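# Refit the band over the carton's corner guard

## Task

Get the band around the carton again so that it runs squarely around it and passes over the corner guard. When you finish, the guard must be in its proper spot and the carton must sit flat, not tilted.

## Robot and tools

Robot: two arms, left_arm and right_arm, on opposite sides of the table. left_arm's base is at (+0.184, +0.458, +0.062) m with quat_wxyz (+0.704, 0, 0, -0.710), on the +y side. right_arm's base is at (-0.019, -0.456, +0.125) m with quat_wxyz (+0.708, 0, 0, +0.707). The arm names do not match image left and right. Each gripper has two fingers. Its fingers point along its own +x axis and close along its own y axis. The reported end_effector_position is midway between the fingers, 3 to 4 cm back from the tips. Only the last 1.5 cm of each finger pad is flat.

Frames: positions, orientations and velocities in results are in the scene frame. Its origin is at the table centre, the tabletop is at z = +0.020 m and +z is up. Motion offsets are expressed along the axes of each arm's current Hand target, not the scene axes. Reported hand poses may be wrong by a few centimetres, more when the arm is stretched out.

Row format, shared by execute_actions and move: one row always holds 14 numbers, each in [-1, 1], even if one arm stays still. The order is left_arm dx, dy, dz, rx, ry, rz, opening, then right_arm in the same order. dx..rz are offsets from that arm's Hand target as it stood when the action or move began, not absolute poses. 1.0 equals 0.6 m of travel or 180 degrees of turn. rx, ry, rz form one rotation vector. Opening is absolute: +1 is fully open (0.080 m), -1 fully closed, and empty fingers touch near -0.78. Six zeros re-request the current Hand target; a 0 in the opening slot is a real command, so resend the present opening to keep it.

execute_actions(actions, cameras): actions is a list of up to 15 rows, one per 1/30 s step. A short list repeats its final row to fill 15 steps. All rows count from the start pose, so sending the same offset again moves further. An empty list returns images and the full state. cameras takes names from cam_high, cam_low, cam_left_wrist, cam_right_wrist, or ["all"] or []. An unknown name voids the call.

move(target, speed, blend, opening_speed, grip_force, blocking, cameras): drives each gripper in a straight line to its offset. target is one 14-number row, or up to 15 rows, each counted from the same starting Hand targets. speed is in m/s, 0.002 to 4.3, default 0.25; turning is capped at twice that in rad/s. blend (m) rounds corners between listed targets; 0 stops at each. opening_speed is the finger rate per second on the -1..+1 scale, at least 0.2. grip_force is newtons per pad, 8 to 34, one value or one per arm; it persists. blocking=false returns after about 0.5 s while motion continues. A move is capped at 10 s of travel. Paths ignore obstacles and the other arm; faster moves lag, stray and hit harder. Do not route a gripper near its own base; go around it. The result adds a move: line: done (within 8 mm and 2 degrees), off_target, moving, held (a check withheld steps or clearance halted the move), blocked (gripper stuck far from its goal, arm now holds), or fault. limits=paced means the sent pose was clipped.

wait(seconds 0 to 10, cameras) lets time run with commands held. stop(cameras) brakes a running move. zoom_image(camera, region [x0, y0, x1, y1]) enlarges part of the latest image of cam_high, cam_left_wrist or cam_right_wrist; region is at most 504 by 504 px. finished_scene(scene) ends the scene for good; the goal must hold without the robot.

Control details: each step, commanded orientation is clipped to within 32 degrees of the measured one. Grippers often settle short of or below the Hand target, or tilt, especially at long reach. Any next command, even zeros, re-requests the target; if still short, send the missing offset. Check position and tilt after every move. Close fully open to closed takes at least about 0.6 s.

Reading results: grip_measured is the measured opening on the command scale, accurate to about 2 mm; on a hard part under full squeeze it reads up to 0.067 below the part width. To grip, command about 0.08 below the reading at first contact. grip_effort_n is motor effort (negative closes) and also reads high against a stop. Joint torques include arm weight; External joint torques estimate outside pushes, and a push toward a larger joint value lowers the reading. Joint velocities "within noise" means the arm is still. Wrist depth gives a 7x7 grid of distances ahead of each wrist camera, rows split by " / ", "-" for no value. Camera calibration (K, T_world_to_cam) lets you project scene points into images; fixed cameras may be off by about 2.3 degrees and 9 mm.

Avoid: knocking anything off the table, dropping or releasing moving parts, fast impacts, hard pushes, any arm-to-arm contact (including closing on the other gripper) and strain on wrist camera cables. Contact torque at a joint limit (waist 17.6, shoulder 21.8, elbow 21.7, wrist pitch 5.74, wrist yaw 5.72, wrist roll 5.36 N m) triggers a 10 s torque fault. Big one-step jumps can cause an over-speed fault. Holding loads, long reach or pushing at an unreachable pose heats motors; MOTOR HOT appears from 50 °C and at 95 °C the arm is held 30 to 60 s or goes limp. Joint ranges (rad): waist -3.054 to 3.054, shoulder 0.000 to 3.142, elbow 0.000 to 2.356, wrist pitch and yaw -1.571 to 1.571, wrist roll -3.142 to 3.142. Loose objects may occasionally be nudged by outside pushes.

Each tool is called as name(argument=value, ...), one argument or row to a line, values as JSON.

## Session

execute_actions(
  actions=[],
)

zoom_image(
  camera="cam_high",
  region=[250, 160, 490, 370],
)

zoom_image(
  camera="cam_low",
  region=[130, 200, 350, 360],
)

Scene clock: 0.00 s.
left_arm: end_effector_position=(-0.0818, +0.0558, +0.2656) grip_measured=+1.000 grip_effort_n=n/a end_effector_quat_wxyz=(+0.485, +0.349, -0.287, -0.749) | right_arm: end_effector_position=(-0.2677, -0.0500, +0.2919) grip_measured=+1.000 grip_effort_n=n/a end_effector_quat_wxyz=(+0.502, -0.284, -0.078, +0.813)
Joint positions: left_arm=[-0.694 1.689 1.008 0.414 -0.39 0.81 0.08] | right_arm=[0.625 1.696 0.985 0.306 0.234 -0.364 0.08]
Joint velocities: within noise
Joint torques (N m): no reading
External joint torques (N m): no reading
Motor temperatures (°C): left_arm=[21 26 22 29 26 35] | right_arm=[25 23 25 27 28 25]
Heat: left arm: hottest wrist roll 35 °C (+0.0 °C/min); right arm: hottest wrist yaw 28 °C (+0.0 °C/min).
Wrist depth (mm): cam_left_wrist=[400 - 3543 2890 566 461 358 / 2584 466 - 702 562 416 328 / 2745 - 562 565 270 356 302 / 2362 2678 1910 297 261 305 277 / - 76 326 265 263 97 83 / - 69 313 242 265 295 80 / - 72 270 232 268 278 72] | cam_right_wrist=[1474 1641 2188 2434 2889 1425 1747 / 1407 1559 1852 1836 2968 3140 1464 / 1267 1346 1641 512 564 686 3009 / 1042 1224 388 428 497 578 1805 / - - 343 377 414 - - / - - 309 342 380 403 - / - - 287 311 - - -]
Hand target: left_arm -0.0821, +0.0555, +0.2714; -0.488, -0.342, +0.289, +0.749 | right_arm -0.2680, -0.0495, +0.2945; +0.504, -0.281, -0.079, +0.813
Tool commands: left_gripper/opening=+1.0 right_gripper/opening=+1.0
camera_calibration:
cam_left_wrist: T_world_to_cam=[[-0.555916, 0.333903, -0.761227, 0.14802], [0.818378, 0.38032, -0.430831, 0.179951], [0.145654, -0.862477, -0.484684, 0.266111], [0, 0, 0, 1]] pos_world=[-0.103741, 0.111651, 0.319185]
cam_right_wrist: T_world_to_cam=[[0.769631, 0.507245, 0.387776, 0.12908], [0.634236, -0.537379, -0.55585, 0.325168], [-0.07357, 0.673741, -0.735297, 0.30625], [0, 0, 0, 1]] pos_world=[-0.283046, -0.0970702, 0.355875]

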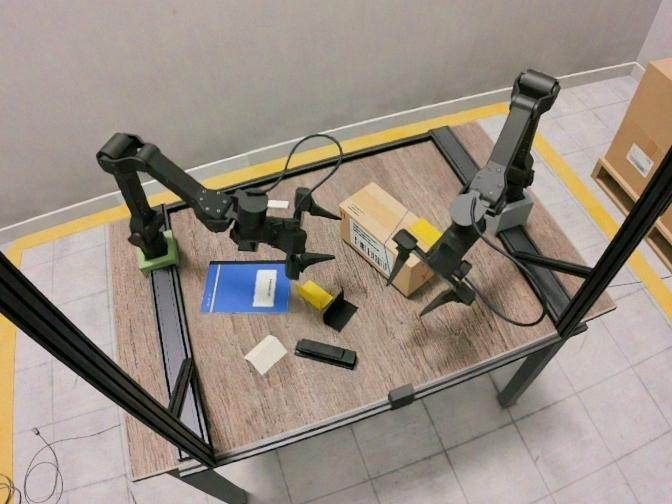

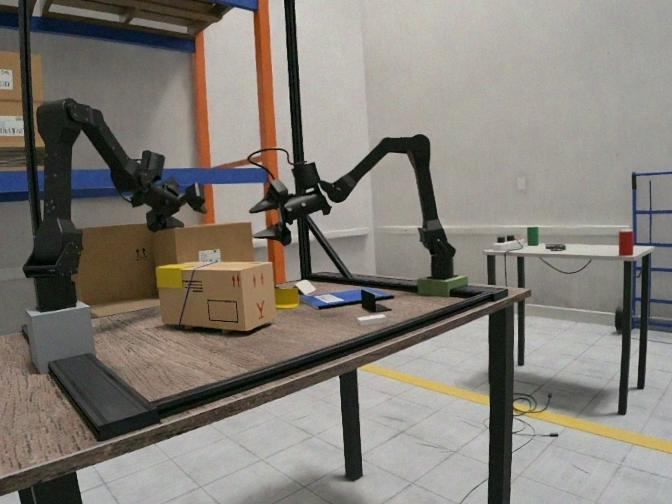

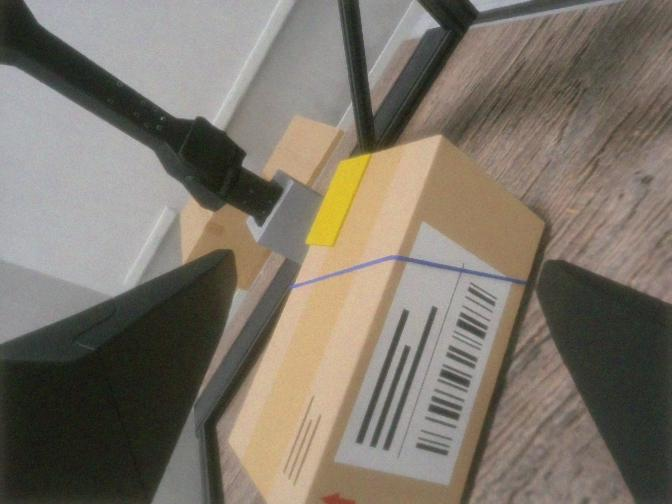

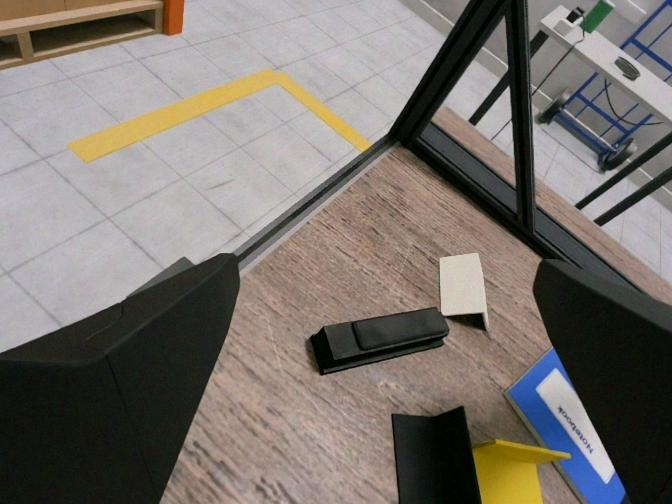

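Scaled by 2.100 from the camera's 672x504 image, which has a finer 960x720 frame.

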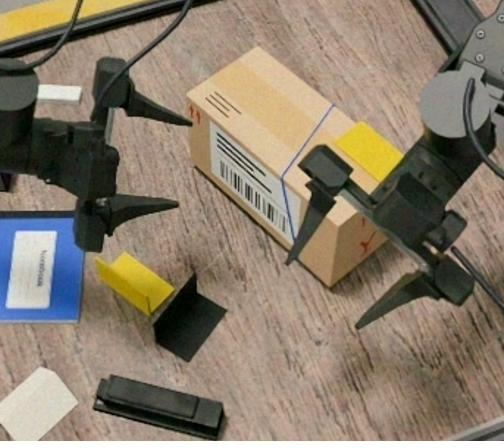

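Scaled by 2.291 from the camera's 672x504 image, which has a finer 960x720 frame.

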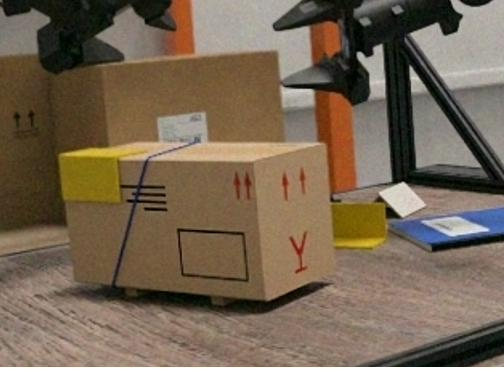

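move(
  target=[-0.25,0,0,0,0,0,1,-0.4195,-0.195,-0.4012,0.1401,0.1231,0.0359,0.0],
  cameras=["cam_low","cam_high","cam_right_wrist"],
)

zoom_image(
  camera="cam_high",
  region=[310, 160, 490, 370],
)

Scene clock: 18.93 s.
left_arm: end_effector_position=(-0.0407, +0.1930, +0.3054) grip_measured=+1.000 grip_effort_n=1.2 end_effector_quat_wxyz=(+0.486, +0.346, -0.290, -0.748) | right_arm: end_effector_position=(+0.0342, -0.2501, +0.2337) grip_measured=+0.004 grip_effort_n=-18.4 end_effector_quat_wxyz=(+0.511, -0.319, +0.218, +0.768)
Joint positions: left_arm=[-0.956 1.13 0.716 0.115 -0.642 0.734 0.08] | right_arm=[-0.715 0.958 0.552 -0.759 -0.682 -0.96 0.035]
Joint torques (N m): left_arm=[-0.34 -5.28 5.42 1.34 -0.17 -0.24] | right_arm=[-0.33 -1.41 8.12 0.86 -0.58 -0.16]
External joint torques (N m): left_arm=[-0.31 -1.82 -1.09 -0.19 -0.08 -0.2] | right_arm=[-0.35 0.39 2.01 -0.02 -0.18 -0.16]
Motor temperatures (°C): left_arm=[21 29 24 31 26 35] | right_arm=[25 25 30 31 28 25]
Heat: left arm: hottest wrist roll 35 °C (+0.0 °C/min); right arm: hottest wrist pitch 31 °C (+12.7 °C/min).
Wrist depth (mm): cam_left_wrist=[- 650 - - 720 545 417 / - 505 662 2092 612 482 382 / 446 495 676 464 410 436 353 / - 484 919 405 413 396 306 / - 76 763 375 411 97 83 / - 70 684 538 409 355 81 / - 71 - 481 381 322 72] | cam_right_wrist=[386 200 191 189 184 181 180 / 362 178 176 176 174 171 167 / 341 324 191 193 186 183 177 / 321 316 305 296 271 289 291 / 303 303 - 287 284 - 277 / - - - 274 269 - - / - - - 262 259 - -]
Hand target: left_arm -0.0388, +0.1949, +0.3061; -0.488, -0.342, +0.289, +0.749 | right_arm +0.0361, -0.2478, +0.2380; +0.512, -0.319, +0.212, +0.769
Off the commanded pose: left_arm 0.003 m, 1 deg | right_arm 0.005 m, 1 deg.
move: done
camera_calibration:
cam_right_wrist: T_world_to_cam=[[0.91867, 0.392853, -0.0413759, 0.0873475], [0.364703, -0.88373, -0.293279, -0.145072], [-0.151781, 0.254337, -0.955131, 0.369703], [0, 0, 0, 1]] pos_world=[0.0287785, -0.256548, 0.314182]
Images, in order (width x height): cam_high 672x504, cam_low 672x504, cam_right_wrist 672x504.

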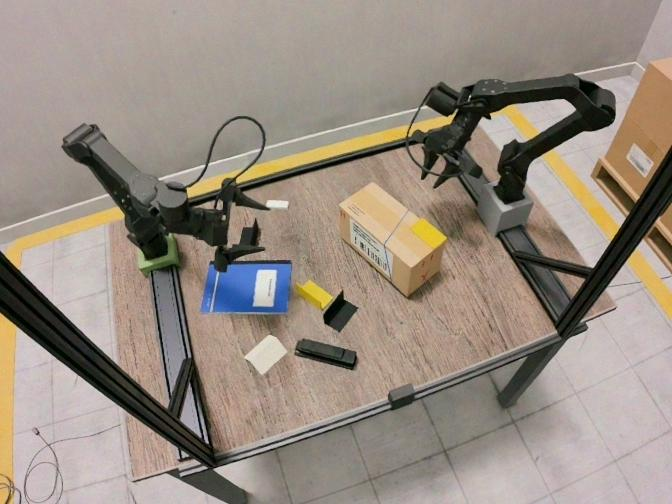

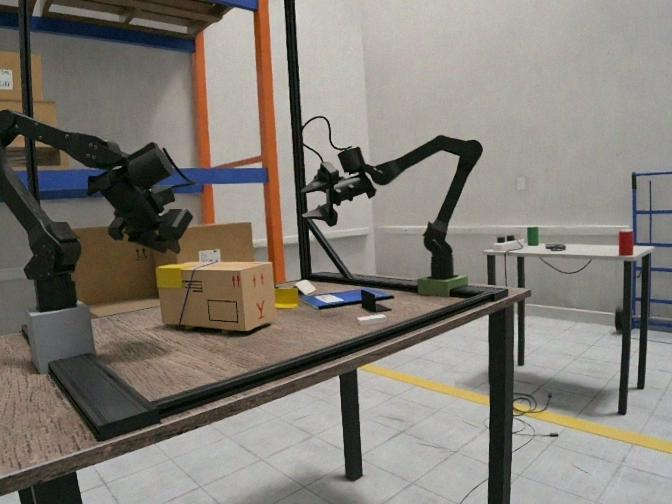

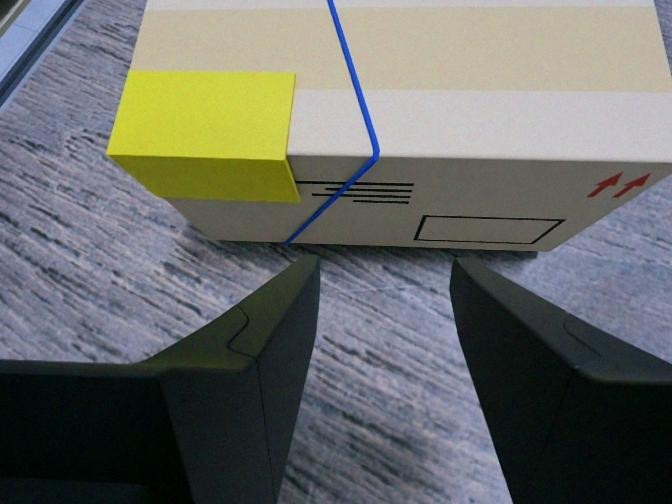

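Scaled by 2.400 from the camera's 672x504 image, which has a finer 960x720 frame.

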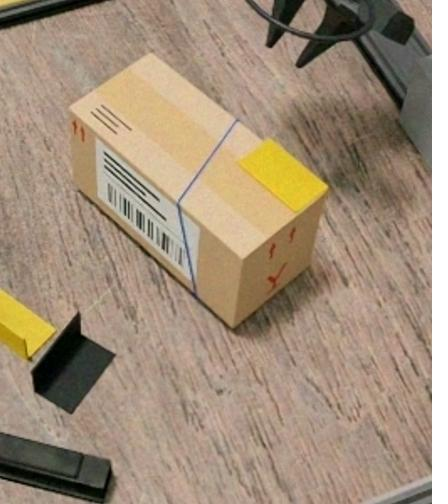

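move(
  target=[0,0,0,0,0,0,1,0.1277,0,0.004,0,0,0,-0.2],
  speed=0.15,
  cameras=["cam_right_wrist"],
)

Scene clock: 28.70 s.
left_arm: end_effector_position=(-0.0407, +0.1930, +0.3054) grip_measured=+1.000 grip_effort_n=1.2 end_effector_quat_wxyz=(+0.486, +0.346, -0.290, -0.748) | right_arm: end_effector_position=(+0.0164, -0.1941, +0.1898) grip_measured=-0.196 grip_effort_n=-18.4 end_effector_quat_wxyz=(+0.515, -0.319, +0.205, +0.769)
Joint positions: left_arm=[-0.956 1.13 0.716 0.115 -0.642 0.734 0.08] | right_arm=[-0.435 1.18 0.435 -0.22 -0.548 -0.662 0.026]
Joint torques (N m): left_arm=[-0.42 -5.23 5.41 1.31 -0.2 -0.29] | right_arm=[0.22 -2.56 5.14 1.39 -0.3 0.16]
External joint torques (N m): left_arm=[-0.4 -1.81 -1.04 -0.2 -0.1 -0.25] | right_arm=[0.24 0.38 -0.64 0.24 -0.02 0.16]
Heat: left arm: hottest wrist roll 35 °C (+0.0 °C/min); right arm: hottest elbow 32 °C (+14.6 °C/min).
Wrist depth (mm): cam_left_wrist=[581 619 2928 2745 720 542 418 / - 536 658 2362 607 486 383 / - 474 482 463 409 434 352 / - 468 507 404 411 396 308 / - 76 763 375 414 97 83 / - 70 686 536 408 354 81 / - 72 584 485 379 321 72] | cam_right_wrist=[140 137 136 134 132 131 129 / 129 128 127 125 123 122 120 / - 118 118 116 115 115 114 / 114 113 113 113 111 111 109 / 251 250 - 239 - - 203 / - - - 229 227 - - / - - - 220 219 - -]
Hand target: left_arm -0.0388, +0.1949, +0.3061; -0.488, -0.342, +0.289, +0.749 | right_arm +0.0147, -0.1963, +0.1855; +0.512, -0.319, +0.212, +0.769
Off the commanded pose: left_arm 0.003 m, 1 deg | right_arm 0.005 m, 1 deg.
move: done
camera_calibration:
cam_right_wrist: T_world_to_cam=[[0.917894, 0.396327, -0.0198799, 0.0765448], [0.371374, -0.875597, -0.308887, -0.0975497], [-0.139827, 0.276142, -0.950891, 0.314002], [0, 0, 0, 1]] pos_world=[0.00987324, -0.20246, 0.269971]
Images, in order (width x height): cam_right_wrist 672x504.

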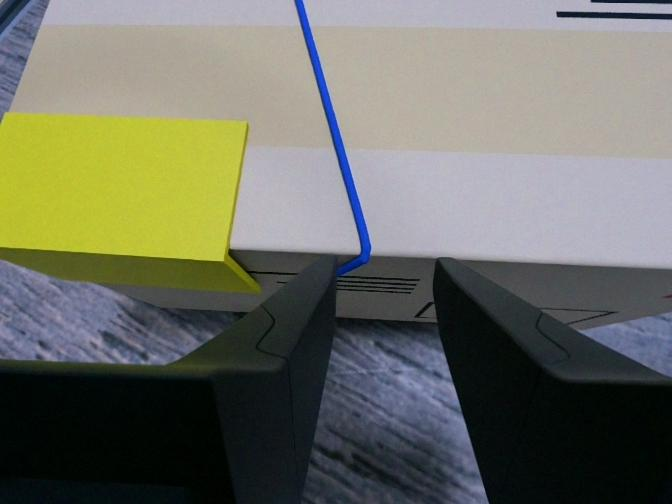

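move(
  target=[
    [0,0,0,0,0,0,1,0.0142,0.0083,0.003,0,0,0,-0.3],
    [0,0,0,0,0,0,1,0.0142,0.0083,0.003,0,0,0,-1],
    [0,0,0,0,0,0,1,-0.031,0.0083,0.008,0,0,0,-1],
    [0,0,0,0,0,0,1,-0.033,0.151,0.012,0,0,0,-1],
  ],
  speed=[0.05,0.05,0.08,0.1],
  cameras=["cam_low","cam_high","cam_right_wrist"],
)

zoom_image(
  camera="cam_high",
  region=[310, 160, 490, 370],
)

zoom_image(
  camera="cam_low",
  region=[120, 190, 300, 340],
)

Scene clock: 40.60 s.
left_arm: end_effector_position=(-0.0407, +0.1930, +0.3054) grip_measured=+1.000 grip_effort_n=1.2 end_effector_quat_wxyz=(+0.486, +0.346, -0.290, -0.748) | right_arm: end_effector_position=(-0.0642, -0.2378, +0.2052) grip_measured=-0.770 grip_effort_n=-37.0 end_effector_quat_wxyz=(+0.514, -0.321, +0.212, +0.767)
Joint positions: left_arm=[-0.956 1.13 0.716 0.115 -0.642 0.734 0.08] | right_arm=[0.044 0.743 0.32 -0.397 -0.24 -0.257 0]
Joint torques (N m): left_arm=[-0.26 -5.22 5.49 1.32 -0.21 -0.28] | right_arm=[0.42 -2.53 6.3 1.38 -0.25 0.17]
External joint torques (N m): left_arm=[-0.26 -1.81 -0.95 -0.19 -0.11 -0.24] | right_arm=[0.42 -1.48 -0.28 0.02 -0.13 0.17]
Heat: left arm: hottest wrist roll 35 °C (+0.0 °C/min); right arm: hottest elbow 31 °C (+8.9 °C/min).
Wrist depth (mm): cam_left_wrist=[- - - - 732 544 418 / - 459 500 776 612 484 382 / - - 529 463 411 435 353 / - 4482 2153 406 411 396 308 / - 76 763 374 411 97 83 / - 69 695 540 407 354 81 / - 71 586 481 380 322 72] | cam_right_wrist=[1371 333 327 149 148 146 144 / 314 310 308 136 138 137 136 / 295 293 292 129 128 129 127 / 281 279 275 130 153 165 139 / 264 263 264 - - 251 248 / - - - - - - - / - - - - - - -]
Hand target: left_arm -0.0388, +0.1949, +0.3061; -0.488, -0.342, +0.289, +0.749 | right_arm -0.0655, -0.2394, +0.2045; +0.512, -0.319, +0.212, +0.769
Off the commanded pose: left_arm 0.003 m, 1 deg | right_arm 0.002 m, 0 deg.
move: done
camera_calibration:
cam_right_wrist: T_world_to_cam=[[0.919073, 0.39311, -0.0277404, 0.169038], [0.367849, -0.881009, -0.297505, -0.1049], [-0.141392, 0.263225, -0.954317, 0.327045], [0, 0, 0, 1]] pos_world=[-0.070529, -0.244955, 0.285586]
Images, in order (width x height): cam_high 672x504, cam_low 672x504, cam_right_wrist 672x504.

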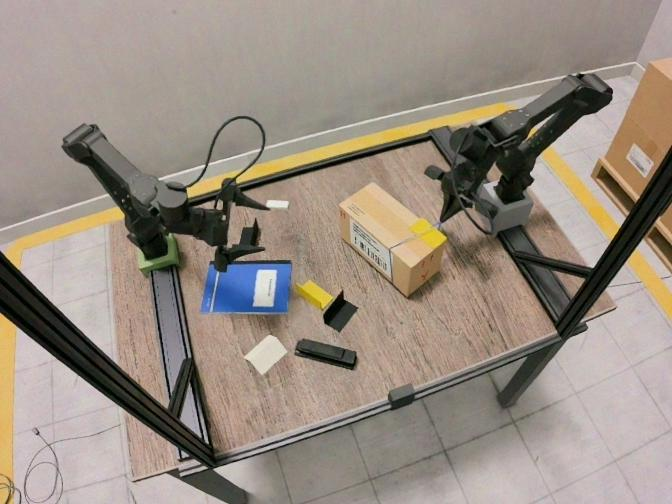

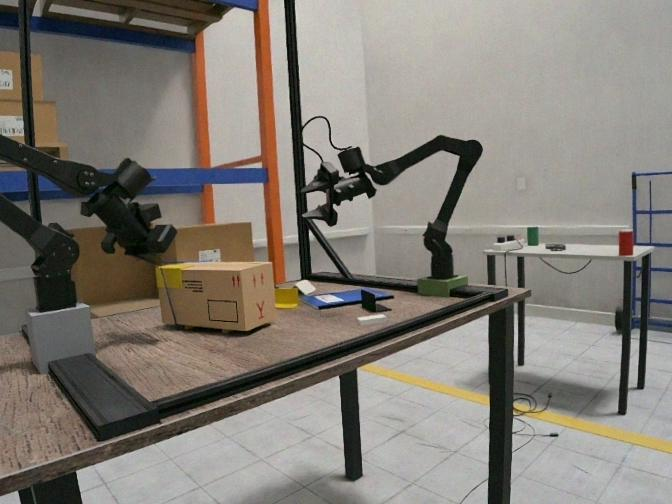

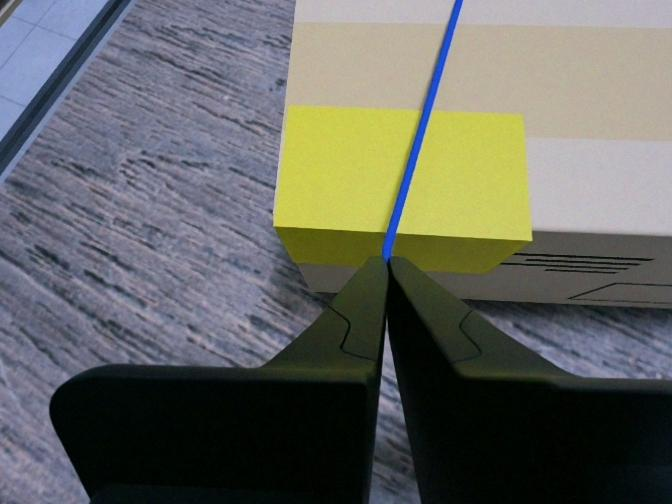

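Scaled by 2.400 from the camera's 672x504 image, which has a finer 960x720 frame.

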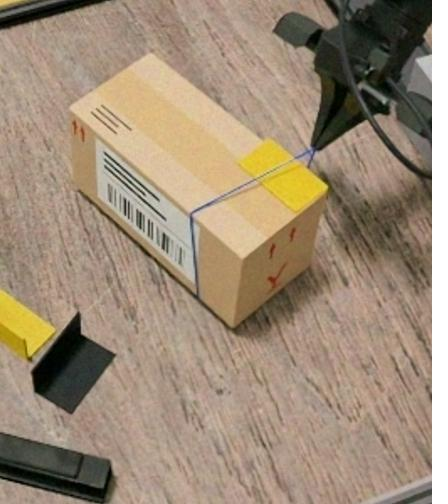

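Scaled by 2.800 from the camera's 672x504 image, which has a finer 960x720 frame.

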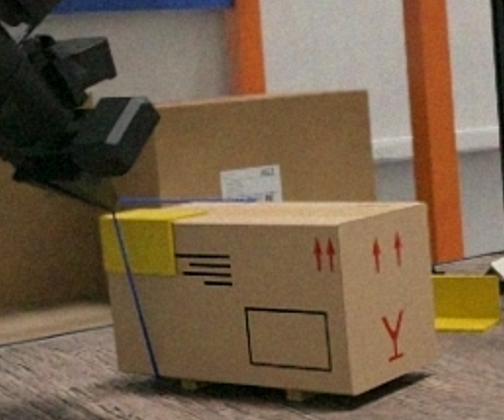

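move(
  target=[
    [0,0,0,0,0,0,1,0.034,0,-0.003,0,0,0,-1],
    [0,0,0,0,0,0,1,0.034,0,-0.003,0,0,0,-0.3],
    [0,0,0,0,0,0,1,-0.08,0,0.01,0,0,0,-0.3],
  ],
  speed=[0.06,0.05,0.15],
  opening_speed=0.6,
  cameras=["cam_low","cam_high","cam_right_wrist"],
)

zoom_image(
  camera="cam_high",
  region=[310, 160, 490, 370],
)

zoom_image(
  camera="cam_low",
  region=[120, 190, 300, 340],
)

Scene clock: 46.73 s.
left_arm: end_effector_position=(-0.0407, +0.1930, +0.3054) grip_measured=+1.000 grip_effort_n=1.2 end_effector_quat_wxyz=(+0.486, +0.346, -0.290, -0.748) | right_arm: end_effector_position=(-0.0542, -0.2688, +0.2356) grip_measured=-0.304 grip_effort_n=19.3 end_effector_quat_wxyz=(+0.510, -0.324, +0.221, +0.766)
Joint positions: left_arm=[-0.956 1.13 0.716 0.115 -0.642 0.734 0.08] | right_arm=[-0.059 0.559 0.425 -0.727 -0.314 -0.332 0.021]
Joint torques (N m): left_arm=[-0.25 -5.26 5.43 1.35 -0.24 -0.23] | right_arm=[-0.31 -1.02 8.72 1.31 -0.31 -0.14]
External joint torques (N m): left_arm=[-0.31 -1.77 -1.11 -0.19 -0.13 -0.19] | right_arm=[-0.31 -0.82 2.16 0.01 -0.15 -0.15]
Heat: left arm: hottest wrist roll 35 °C (+0.0 °C/min); right arm: hottest wrist pitch 32 °C (+6.4 °C/min).
Wrist depth (mm): cam_left_wrist=[- - - - 713 542 418 / - 475 520 805 612 484 383 / - - 549 474 412 436 353 / - - 2175 403 414 398 304 / - 76 740 373 411 97 83 / - 70 672 540 407 355 81 / - 76 1771 482 379 322 72] | cam_right_wrist=[1454 369 368 186 182 181 177 / 1260 351 344 171 169 170 167 / 333 330 325 166 163 164 163 / 316 314 309 283 239 262 248 / 300 302 - 287 - 284 279 / - - - 275 - - - / - - - 263 - - -]
Hand target: left_arm -0.0388, +0.1949, +0.3061; -0.488, -0.342, +0.289, +0.749 | right_arm -0.0541, -0.2668, +0.2427; +0.512, -0.319, +0.212, +0.769
Off the commanded pose: left_arm 0.003 m, 1 deg | right_arm 0.007 m, 1 deg.
move: done
camera_calibration:
cam_right_wrist: T_world_to_cam=[[0.918859, 0.392377, -0.0417003, 0.175941], [0.365944, -0.886916, -0.281895, -0.132155], [-0.147594, 0.243762, -0.958539, 0.360986], [0, 0, 0, 1]] pos_world=[-0.0600245, -0.274241, 0.316102]
Images, in order (width x height): cam_high 672x504, cam_low 672x504, cam_right_wrist 672x504.

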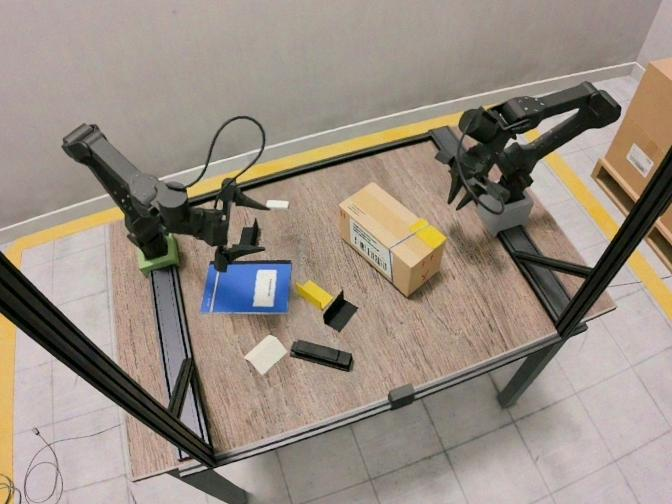

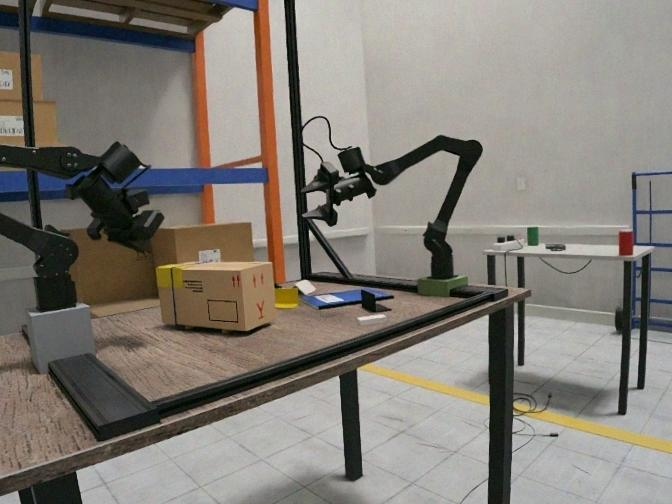

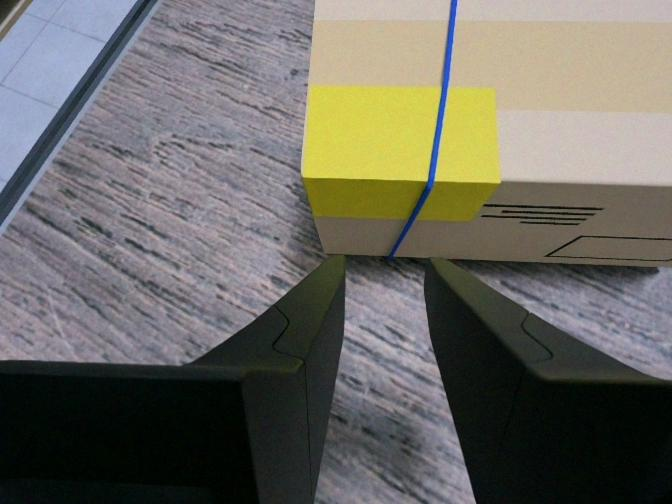

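Scaled by 2.400 from the camera's 672x504 image, which has a finer 960x720 frame.

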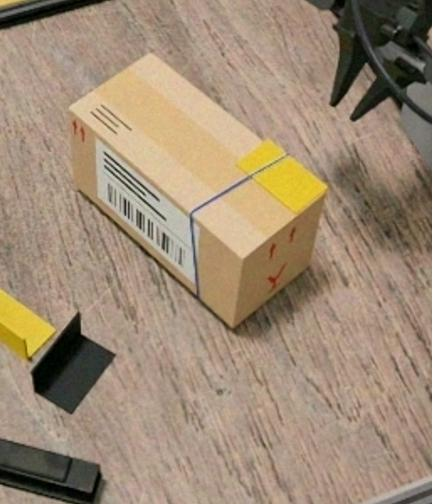

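Scaled by 2.800 from the camera's 672x504 image, which has a finer 960x720 frame.

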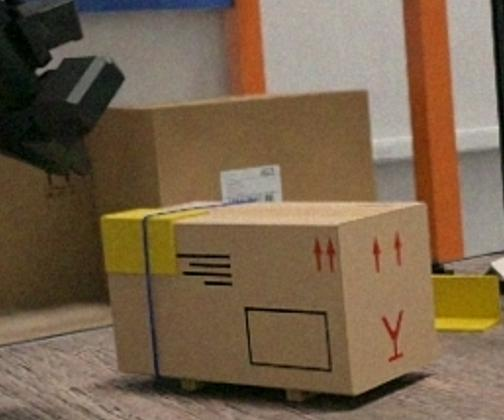

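move(
  target=[0,0,0,0,0,0,1,0.2088,-0.071,0.2237,0,0.25,0,-0.2],
  cameras=["cam_right_wrist"],
)

Scene clock: 53.73 s.
left_arm: end_effector_position=(-0.0407, +0.1930, +0.3054) grip_measured=+1.000 grip_effort_n=1.2 end_effector_quat_wxyz=(+0.486, +0.346, -0.290, -0.748) | right_arm: end_effector_position=(-0.0842, -0.0837, +0.2498) grip_measured=-0.204 grip_effort_n=18.8 end_effector_quat_wxyz=(+0.391, -0.589, +0.392, +0.589)
Joint positions: left_arm=[-0.956 1.13 0.716 0.115 -0.642 0.734 0.08] | right_arm=[0.175 1.982 1.73 -1.319 -0.001 -0.224 0.026]
Joint torques (N m): left_arm=[-0.26 -5.21 5.42 1.34 -0.2 -0.26] | right_arm=[0.19 -7.73 7.5 0.18 -0.01 0.16]
External joint torques (N m): left_arm=[-0.29 -1.77 -1.06 -0.18 -0.09 -0.22] | right_arm=[0.19 0.89 1.89 -0.15 0.02 0.16]
Heat: left arm: hottest wrist roll 35 °C (+0.0 °C/min); right arm: hottest elbow 33 °C (+8.9 °C/min).
Wrist depth (mm): cam_left_wrist=[441 263 264 252 713 544 418 / - 522 296 357 612 484 382 / - - 346 446 408 435 353 / - - 2132 402 412 396 309 / - 76 763 375 412 97 83 / - 70 689 541 407 354 81 / - 75 619 482 381 320 72] | cam_right_wrist=[258 253 251 248 242 239 236 / 280 277 269 259 258 255 250 / 311 303 154 151 155 157 160 / 341 338 163 157 154 152 149 / 379 369 - - - - 166 / - - - 194 - - - / - - - 416 - - -]
Hand target: left_arm -0.0388, +0.1949, +0.3061; -0.488, -0.342, +0.289, +0.749 | right_arm -0.0855, -0.0810, +0.2490; -0.392, +0.589, -0.392, -0.588
Off the commanded pose: left_arm 0.003 m, 1 deg | right_arm 0.003 m, 0 deg.
move: done
camera_calibration:
cam_right_wrist: T_world_to_cam=[[0.927257, 0.373041, -0.0321721, 0.128248], [0.344889, -0.8175, 0.461243, -0.134699], [0.145762, -0.438787, -0.88669, 0.274633], [0, 0, 0, 1]] pos_world=[-0.112494, -0.0374534, 0.309769]
Images, in order (width x height): cam_right_wrist 672x504.

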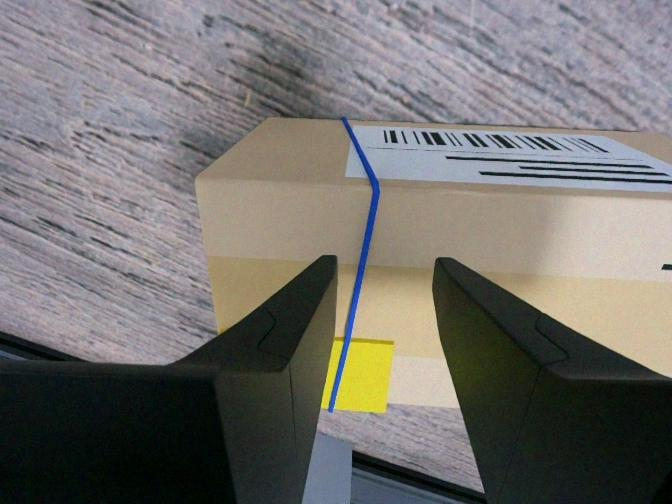

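move(
  target=[
    [0,0,0,0,0,0,1,0.0867,0.001,0.007,0,0,0,-0.3],
    [0,0,0,0,0,0,1,0.0867,0.001,0.007,0,0,0,-1],
    [0,0,0,0,0,0,1,0.060,0.001,0.024,0,0,0,-1],
    [0,0,0,0,0,0,1,0.060,0.05,0.024,0,0,0,-1],
  ],
  speed=[0.08,0.05,0.06,0.06],
  cameras=["cam_low","cam_right_wrist"],
)

Scene clock: 63.53 s.
left_arm: end_effector_position=(-0.0407, +0.1930, +0.3054) grip_measured=+1.000 grip_effort_n=1.2 end_effector_quat_wxyz=(+0.486, +0.346, -0.290, -0.748) | right_arm: end_effector_position=(-0.1191, -0.0774, +0.2126) grip_measured=-0.774 grip_effort_n=-18.8 end_effector_quat_wxyz=(+0.391, -0.589, +0.391, +0.589)
Joint positions: left_arm=[-0.956 1.13 0.716 0.115 -0.642 0.734 0.08] | right_arm=[0.26 2.048 1.678 -1.201 0 -0.141 0]
Joint torques (N m): left_arm=[-0.35 -5.25 5.46 1.34 -0.18 -0.29] | right_arm=[0.02 -10.48 4.9 0.41 -0.02 0.17]
External joint torques (N m): left_arm=[-0.34 -1.82 -1.02 -0.18 -0.09 -0.25] | right_arm=[0.02 -1.48 -0.71 0.06 0 0.17]
Heat: left arm: hottest wrist pitch 34 °C (+4.0 °C/min); right arm: hottest elbow 33 °C (+6.0 °C/min).
Wrist depth (mm): cam_left_wrist=[424 469 275 264 695 545 418 / - 536 624 314 605 481 383 / - 3009 2072 426 409 437 354 / - - 2196 404 414 399 312 / - 76 755 376 411 97 83 / - 70 693 540 408 354 81 / - 71 626 480 378 322 72] | cam_right_wrist=[226 221 217 214 210 208 203 / 243 239 235 232 228 223 220 / 266 263 257 204 208 212 216 / 296 289 277 145 138 140 142 / 330 324 304 - - 123 123 / - - - - - - - / - - - - - - -]
Hand target: left_arm -0.0388, +0.1949, +0.3061; -0.488, -0.342, +0.289, +0.749 | right_arm -0.1188, -0.0793, +0.2130; -0.392, +0.589, -0.392, -0.588
Off the commanded pose: left_arm 0.003 m, 1 deg | right_arm 0.002 m, 0 deg.
move: done
camera_calibration:
cam_right_wrist: T_world_to_cam=[[0.926264, 0.375567, -0.0313728, 0.156965], [0.346791, -0.816777, 0.461098, -0.0999871], [0.147549, -0.437978, -0.886794, 0.249936], [0, 0, 0, 1]] pos_world=[-0.147594, -0.0311514, 0.27267]
Images, in order (width x height): cam_low 672x504, cam_right_wrist 672x504.

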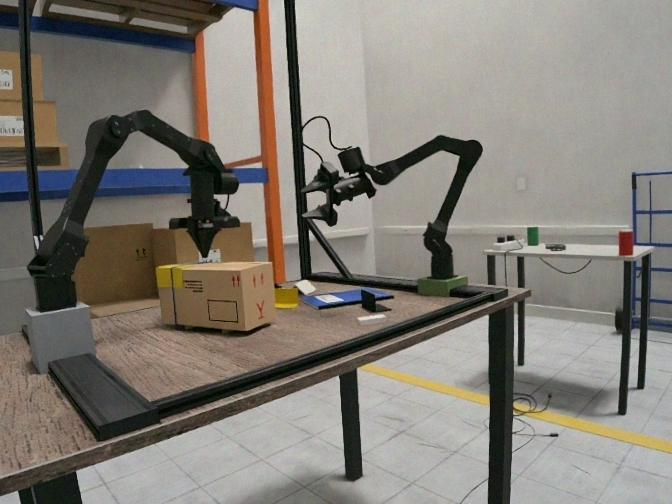

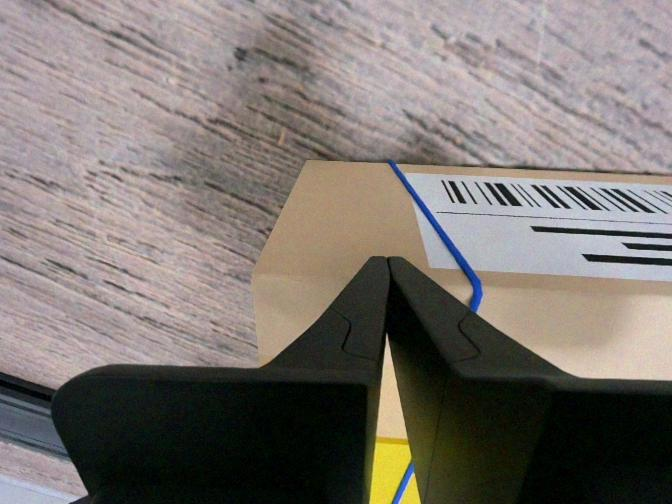

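move(
  target=[
    [0,0,0,0,0,0,1,-0.03,0.0,0,0,0,0,-1],
    [0,0,0,0,0,0,1,-0.0367,-0.0537,-0.029,0,0,0,-0.3],
    [0,0,0,0,0,0,1,0.025,-0.0537,-0.029,0,0,0,-0.3],
  ],
  speed=[0.15,0.1,0.06],
  cameras=["cam_low","cam_right_wrist"],
)

zoom_image(
  camera="cam_right_wrist",
  region=[240, 140, 530, 350],
)

Scene clock: 72.50 s.
left_arm: end_effector_position=(-0.0407, +0.1930, +0.3054) grip_measured=+1.000 grip_effort_n=1.2 end_effector_quat_wxyz=(+0.486, +0.346, -0.290, -0.748) | right_arm: end_effector_position=(-0.0825, -0.0802, +0.2026) grip_measured=-0.304 grip_effort_n=18.4 end_effector_quat_wxyz=(+0.397, -0.585, +0.390, +0.591)
Joint positions: left_arm=[-0.956 1.13 0.716 0.115 -0.642 0.734 0.08] | right_arm=[0.169 2.001 1.569 -1.126 0.001 -0.223 0.021]
Joint torques (N m): left_arm=[-0.33 -5.23 5.44 1.34 -0.2 -0.26] | right_arm=[0.11 -8.46 4.7 0.45 -0.07 -0.14]
External joint torques (N m): left_arm=[-0.31 -1.81 -1.01 -0.17 -0.1 -0.22] | right_arm=[0.11 0.18 -0.85 0.07 -0.04 -0.14]
Heat: left arm: hottest wrist pitch 35 °C (+4.0 °C/min); right arm: hottest elbow 32 °C (+3.0 °C/min).
Wrist depth (mm): cam_left_wrist=[404 241 211 279 730 544 418 / - 537 298 278 612 484 381 / - - 662 365 409 436 351 / - - 2132 403 412 397 309 / - 76 757 375 411 97 83 / - 70 693 544 407 355 81 / - 72 602 481 379 321 72] | cam_right_wrist=[214 212 209 206 203 200 197 / 233 230 228 223 219 217 212 / 254 248 160 179 164 166 169 / 283 112 112 114 107 108 116 / 315 122 - 117 - - 110 / - - - 131 132 - - / - - - 145 146 - -]
Hand target: left_arm -0.0388, +0.1949, +0.3061; -0.488, -0.342, +0.289, +0.749 | right_arm -0.0823, -0.0829, +0.1980; -0.392, +0.589, -0.392, -0.588
Off the commanded pose: left_arm 0.003 m, 1 deg | right_arm 0.005 m, 1 deg.
move: done
camera_calibration:
cam_right_wrist: T_world_to_cam=[[0.929637, 0.367456, -0.0273945, 0.122643], [0.339805, -0.82618, 0.449398, -0.109381], [0.142501, -0.427086, -0.892911, 0.236136], [0, 0, 0, 1]] pos_world=[-0.110495, -0.0345836, 0.263364]
Images, in order (width x height): cam_low 672x504, cam_right_wrist 672x504.

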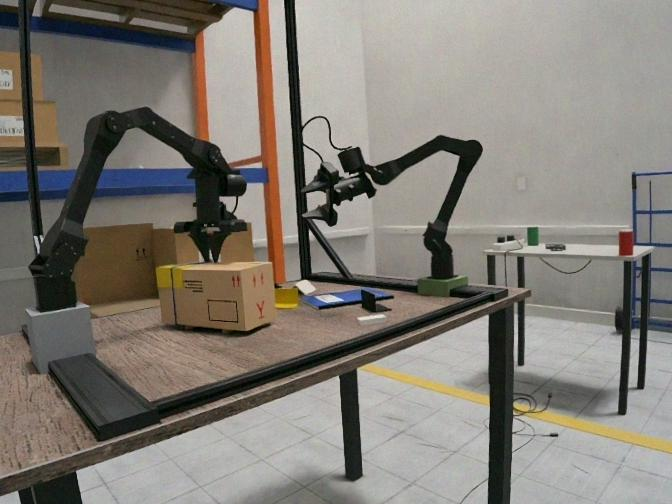

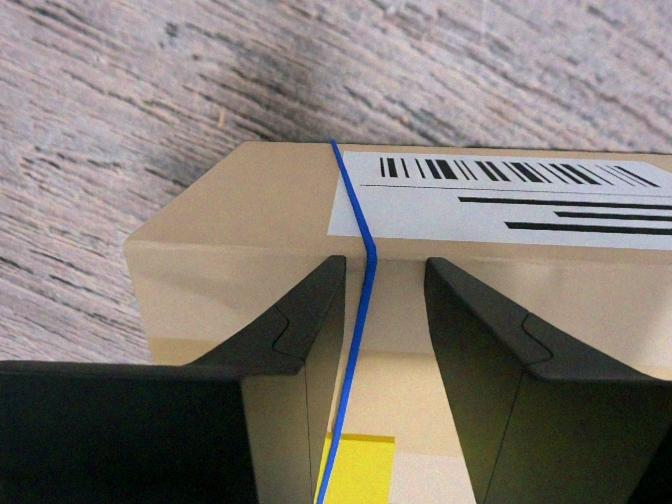

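Scaled by 1.738 from the camera's 672x504 image, which has a finer 960x720 frame.

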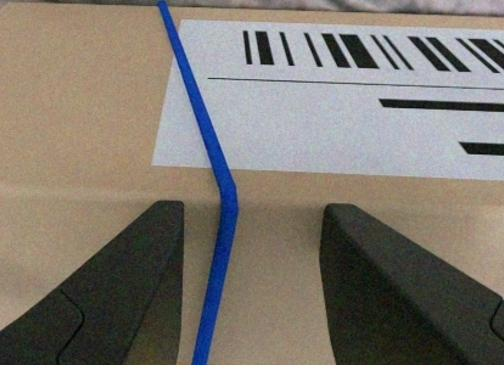

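move(
  target=[
    [0,0,0,0,0,0,1,0.011,0.003,0.0,0,0,0,-0.3],
    [0,0,0,0,0,0,1,0.011,0.003,0,0,0,0,-1],
    [0,0,0,0,0,0,1,-0.02,0.003,0.012,0,0,0,-1],
  ],
  speed=[0.04,0.05,0.06],
  cameras=["cam_right_wrist"],
)

Scene clock: 77.30 s.
left_arm: end_effector_position=(-0.0407, +0.1930, +0.3054) grip_measured=+1.000 grip_effort_n=1.6 end_effector_quat_wxyz=(+0.486, +0.346, -0.290, -0.748) | right_arm: end_effector_position=(-0.0854, -0.0803, +0.2067) grip_measured=-0.769 grip_effort_n=-42.1 end_effector_quat_wxyz=(+0.389, -0.592, +0.393, +0.586)
Joint positions: left_arm=[-0.956 1.13 0.716 0.115 -0.642 0.734 0.08] | right_arm=[0.177 2.019 1.612 -1.173 0.002 -0.223 0]
Joint torques (N m): left_arm=[-0.27 -5.39 5.35 1.33 -0.22 -0.29] | right_arm=[0.08 -8.79 7.97 -0.17 -0.08 0.16]
External joint torques (N m): left_arm=[-0.26 -1.97 -1.1 -0.18 -0.12 -0.25] | right_arm=[0.08 -0.02 2.42 -0.5 -0.05 0.16]
Heat: left arm: hottest wrist pitch 35 °C (+4.0 °C/min); right arm: hottest elbow 32 °C (+3.0 °C/min).
Wrist depth (mm): cam_left_wrist=[403 237 208 274 725 544 418 / - 2678 300 277 610 484 382 / - - 670 367 410 435 354 / - - 2092 402 415 396 300 / - 76 755 375 412 97 83 / - 69 691 541 407 355 81 / - 71 578 485 379 323 72] | cam_right_wrist=[217 214 210 207 205 202 198 / 238 233 228 223 222 218 213 / 259 252 155 157 161 162 167 / 290 119 115 113 109 109 118 / 321 305 122 - - 115 116 / - - - - - - - / - - - - - - -]
Hand target: left_arm -0.0388, +0.1949, +0.3061; -0.488, -0.342, +0.289, +0.749 | right_arm -0.0867, -0.0771, +0.2099; -0.392, +0.589, -0.392, -0.588
Off the commanded pose: left_arm 0.003 m, 1 deg | right_arm 0.005 m, 1 deg.
move: done; target 2's new opening was sent with right_arm's hand 0.009 m and 1 deg from that target
camera_calibration:
cam_right_wrist: T_world_to_cam=[[0.926951, 0.373832, -0.0317921, 0.126582], [0.344077, -0.813262, 0.469271, -0.113041], [0.149573, -0.44593, -0.882482, 0.237064], [0, 0, 0, 1]] pos_world=[-0.113899, -0.0335384, 0.266276]
Images, in order (width x height): cam_right_wrist 672x504.

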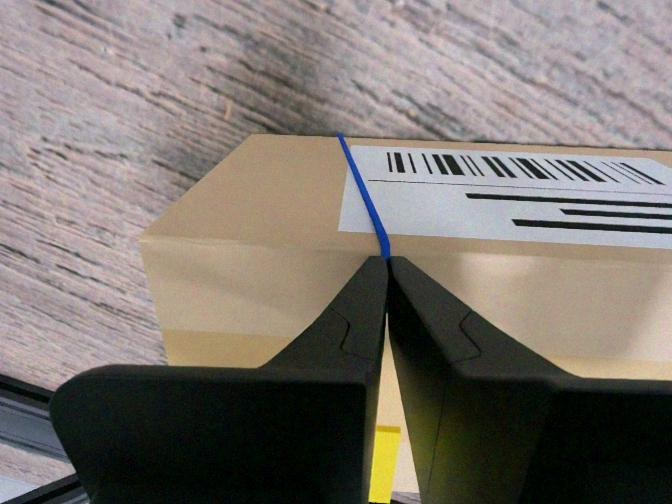

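move(
  target=[
    [0,0,0,0,0,0,1,-0.012,0,0.012,0,0,0,-1],
    [0,0,0,0,0,0,1,-0.012,0.052,0.012,0,0,0,-1],
    [0,0,0,0,0,0,1,0.006,0.052,0.002,0,0,0,-1],
    [0,0,0,0,0,0,1,0.006,0.052,0.002,0,0,0,-0.3],
    [0,0,0,0,0,0,1,-0.07,0.052,0.0,0,0,0,-0.3],
  ],
  speed=[0.06,0.06,0.05,0.05,0.12],
  opening_speed=0.6,
  cameras=["cam_low","cam_right_wrist"],
)

zoom_image(
  camera="cam_low",
  region=[120, 190, 300, 340],
)

Scene clock: 85.67 s.
left_arm: end_effector_position=(-0.0407, +0.1930, +0.3054) grip_measured=+1.000 grip_effort_n=1.6 end_effector_quat_wxyz=(+0.486, +0.346, -0.290, -0.748) | right_arm: end_effector_position=(-0.1147, -0.0913, +0.2452) grip_measured=-0.304 grip_effort_n=19.3 end_effector_quat_wxyz=(+0.387, -0.595, +0.396, +0.583)
Joint positions: left_arm=[-0.956 1.13 0.716 0.115 -0.642 0.734 0.08] | right_arm=[0.259 1.997 1.734 -1.329 0.002 -0.141 0.021]
Joint torques (N m): left_arm=[-0.48 -5.25 5.44 1.32 -0.22 -0.27] | right_arm=[-0.06 -10.41 7.45 0.12 -0.1 0.09]
External joint torques (N m): left_arm=[-0.49 -1.82 -1 -0.19 -0.12 -0.23] | right_arm=[-0.02 -1.66 1.83 -0.18 -0.08 0.09]
Motor temperatures (°C): left_arm=[21 29 25 35 26 34] | right_arm=[25 31 32 29 28 25]
Heat: left arm: hottest wrist pitch 35 °C (+3.0 °C/min); right arm: hottest elbow 32 °C (+1.0 °C/min).
Wrist depth (mm): cam_left_wrist=[442 480 276 265 706 544 418 / - 556 311 356 614 484 382 / - - 740 476 410 438 353 / - - 2196 404 414 395 309 / - 76 763 374 413 97 83 / - 69 693 541 410 354 80 / - 76 1690 483 379 321 72] | cam_right_wrist=[251 248 243 243 237 235 230 / 276 274 266 255 254 250 246 / 305 299 290 156 158 161 162 / 337 332 327 151 149 149 145 / 375 362 - 171 - 159 162 / - - - 188 - - - / - - - - - - -]
Hand target: left_arm -0.0388, +0.1949, +0.3061; -0.488, -0.342, +0.289, +0.749 | right_arm -0.1155, -0.0890, +0.2519; -0.392, +0.589, -0.392, -0.588
Off the commanded pose: left_arm 0.003 m, 1 deg | right_arm 0.007 m, 1 deg.
move: done
camera_calibration:
cam_right_wrist: T_world_to_cam=[[0.92723, 0.373146, -0.0317338, 0.159065], [0.341599, -0.808014, 0.480025, -0.132353], [0.153478, -0.455933, -0.876681, 0.268631], [0, 0, 0, 1]] pos_world=[-0.143507, -0.0438198, 0.304084]
Images, in order (width x height): cam_low 672x504, cam_right_wrist 672x504.

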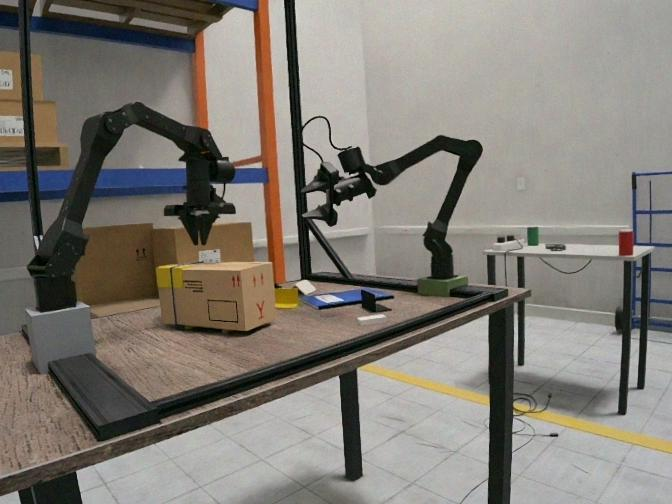

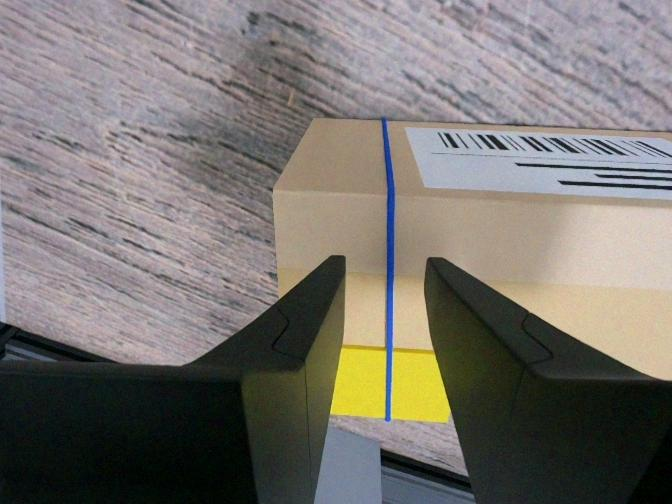

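Scaled by 2.800 from the camera's 672x504 image, which has a finer 960x720 frame.

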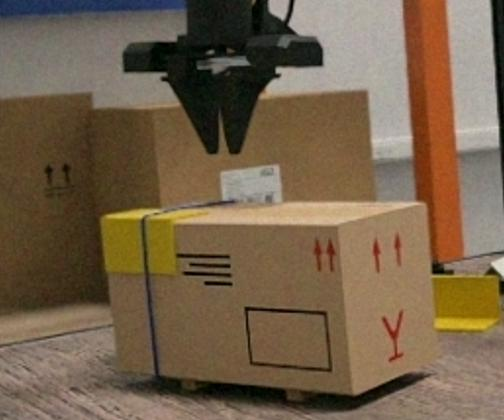

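finished_scene(
  scene=2,
)

The scene is finished: the task was done.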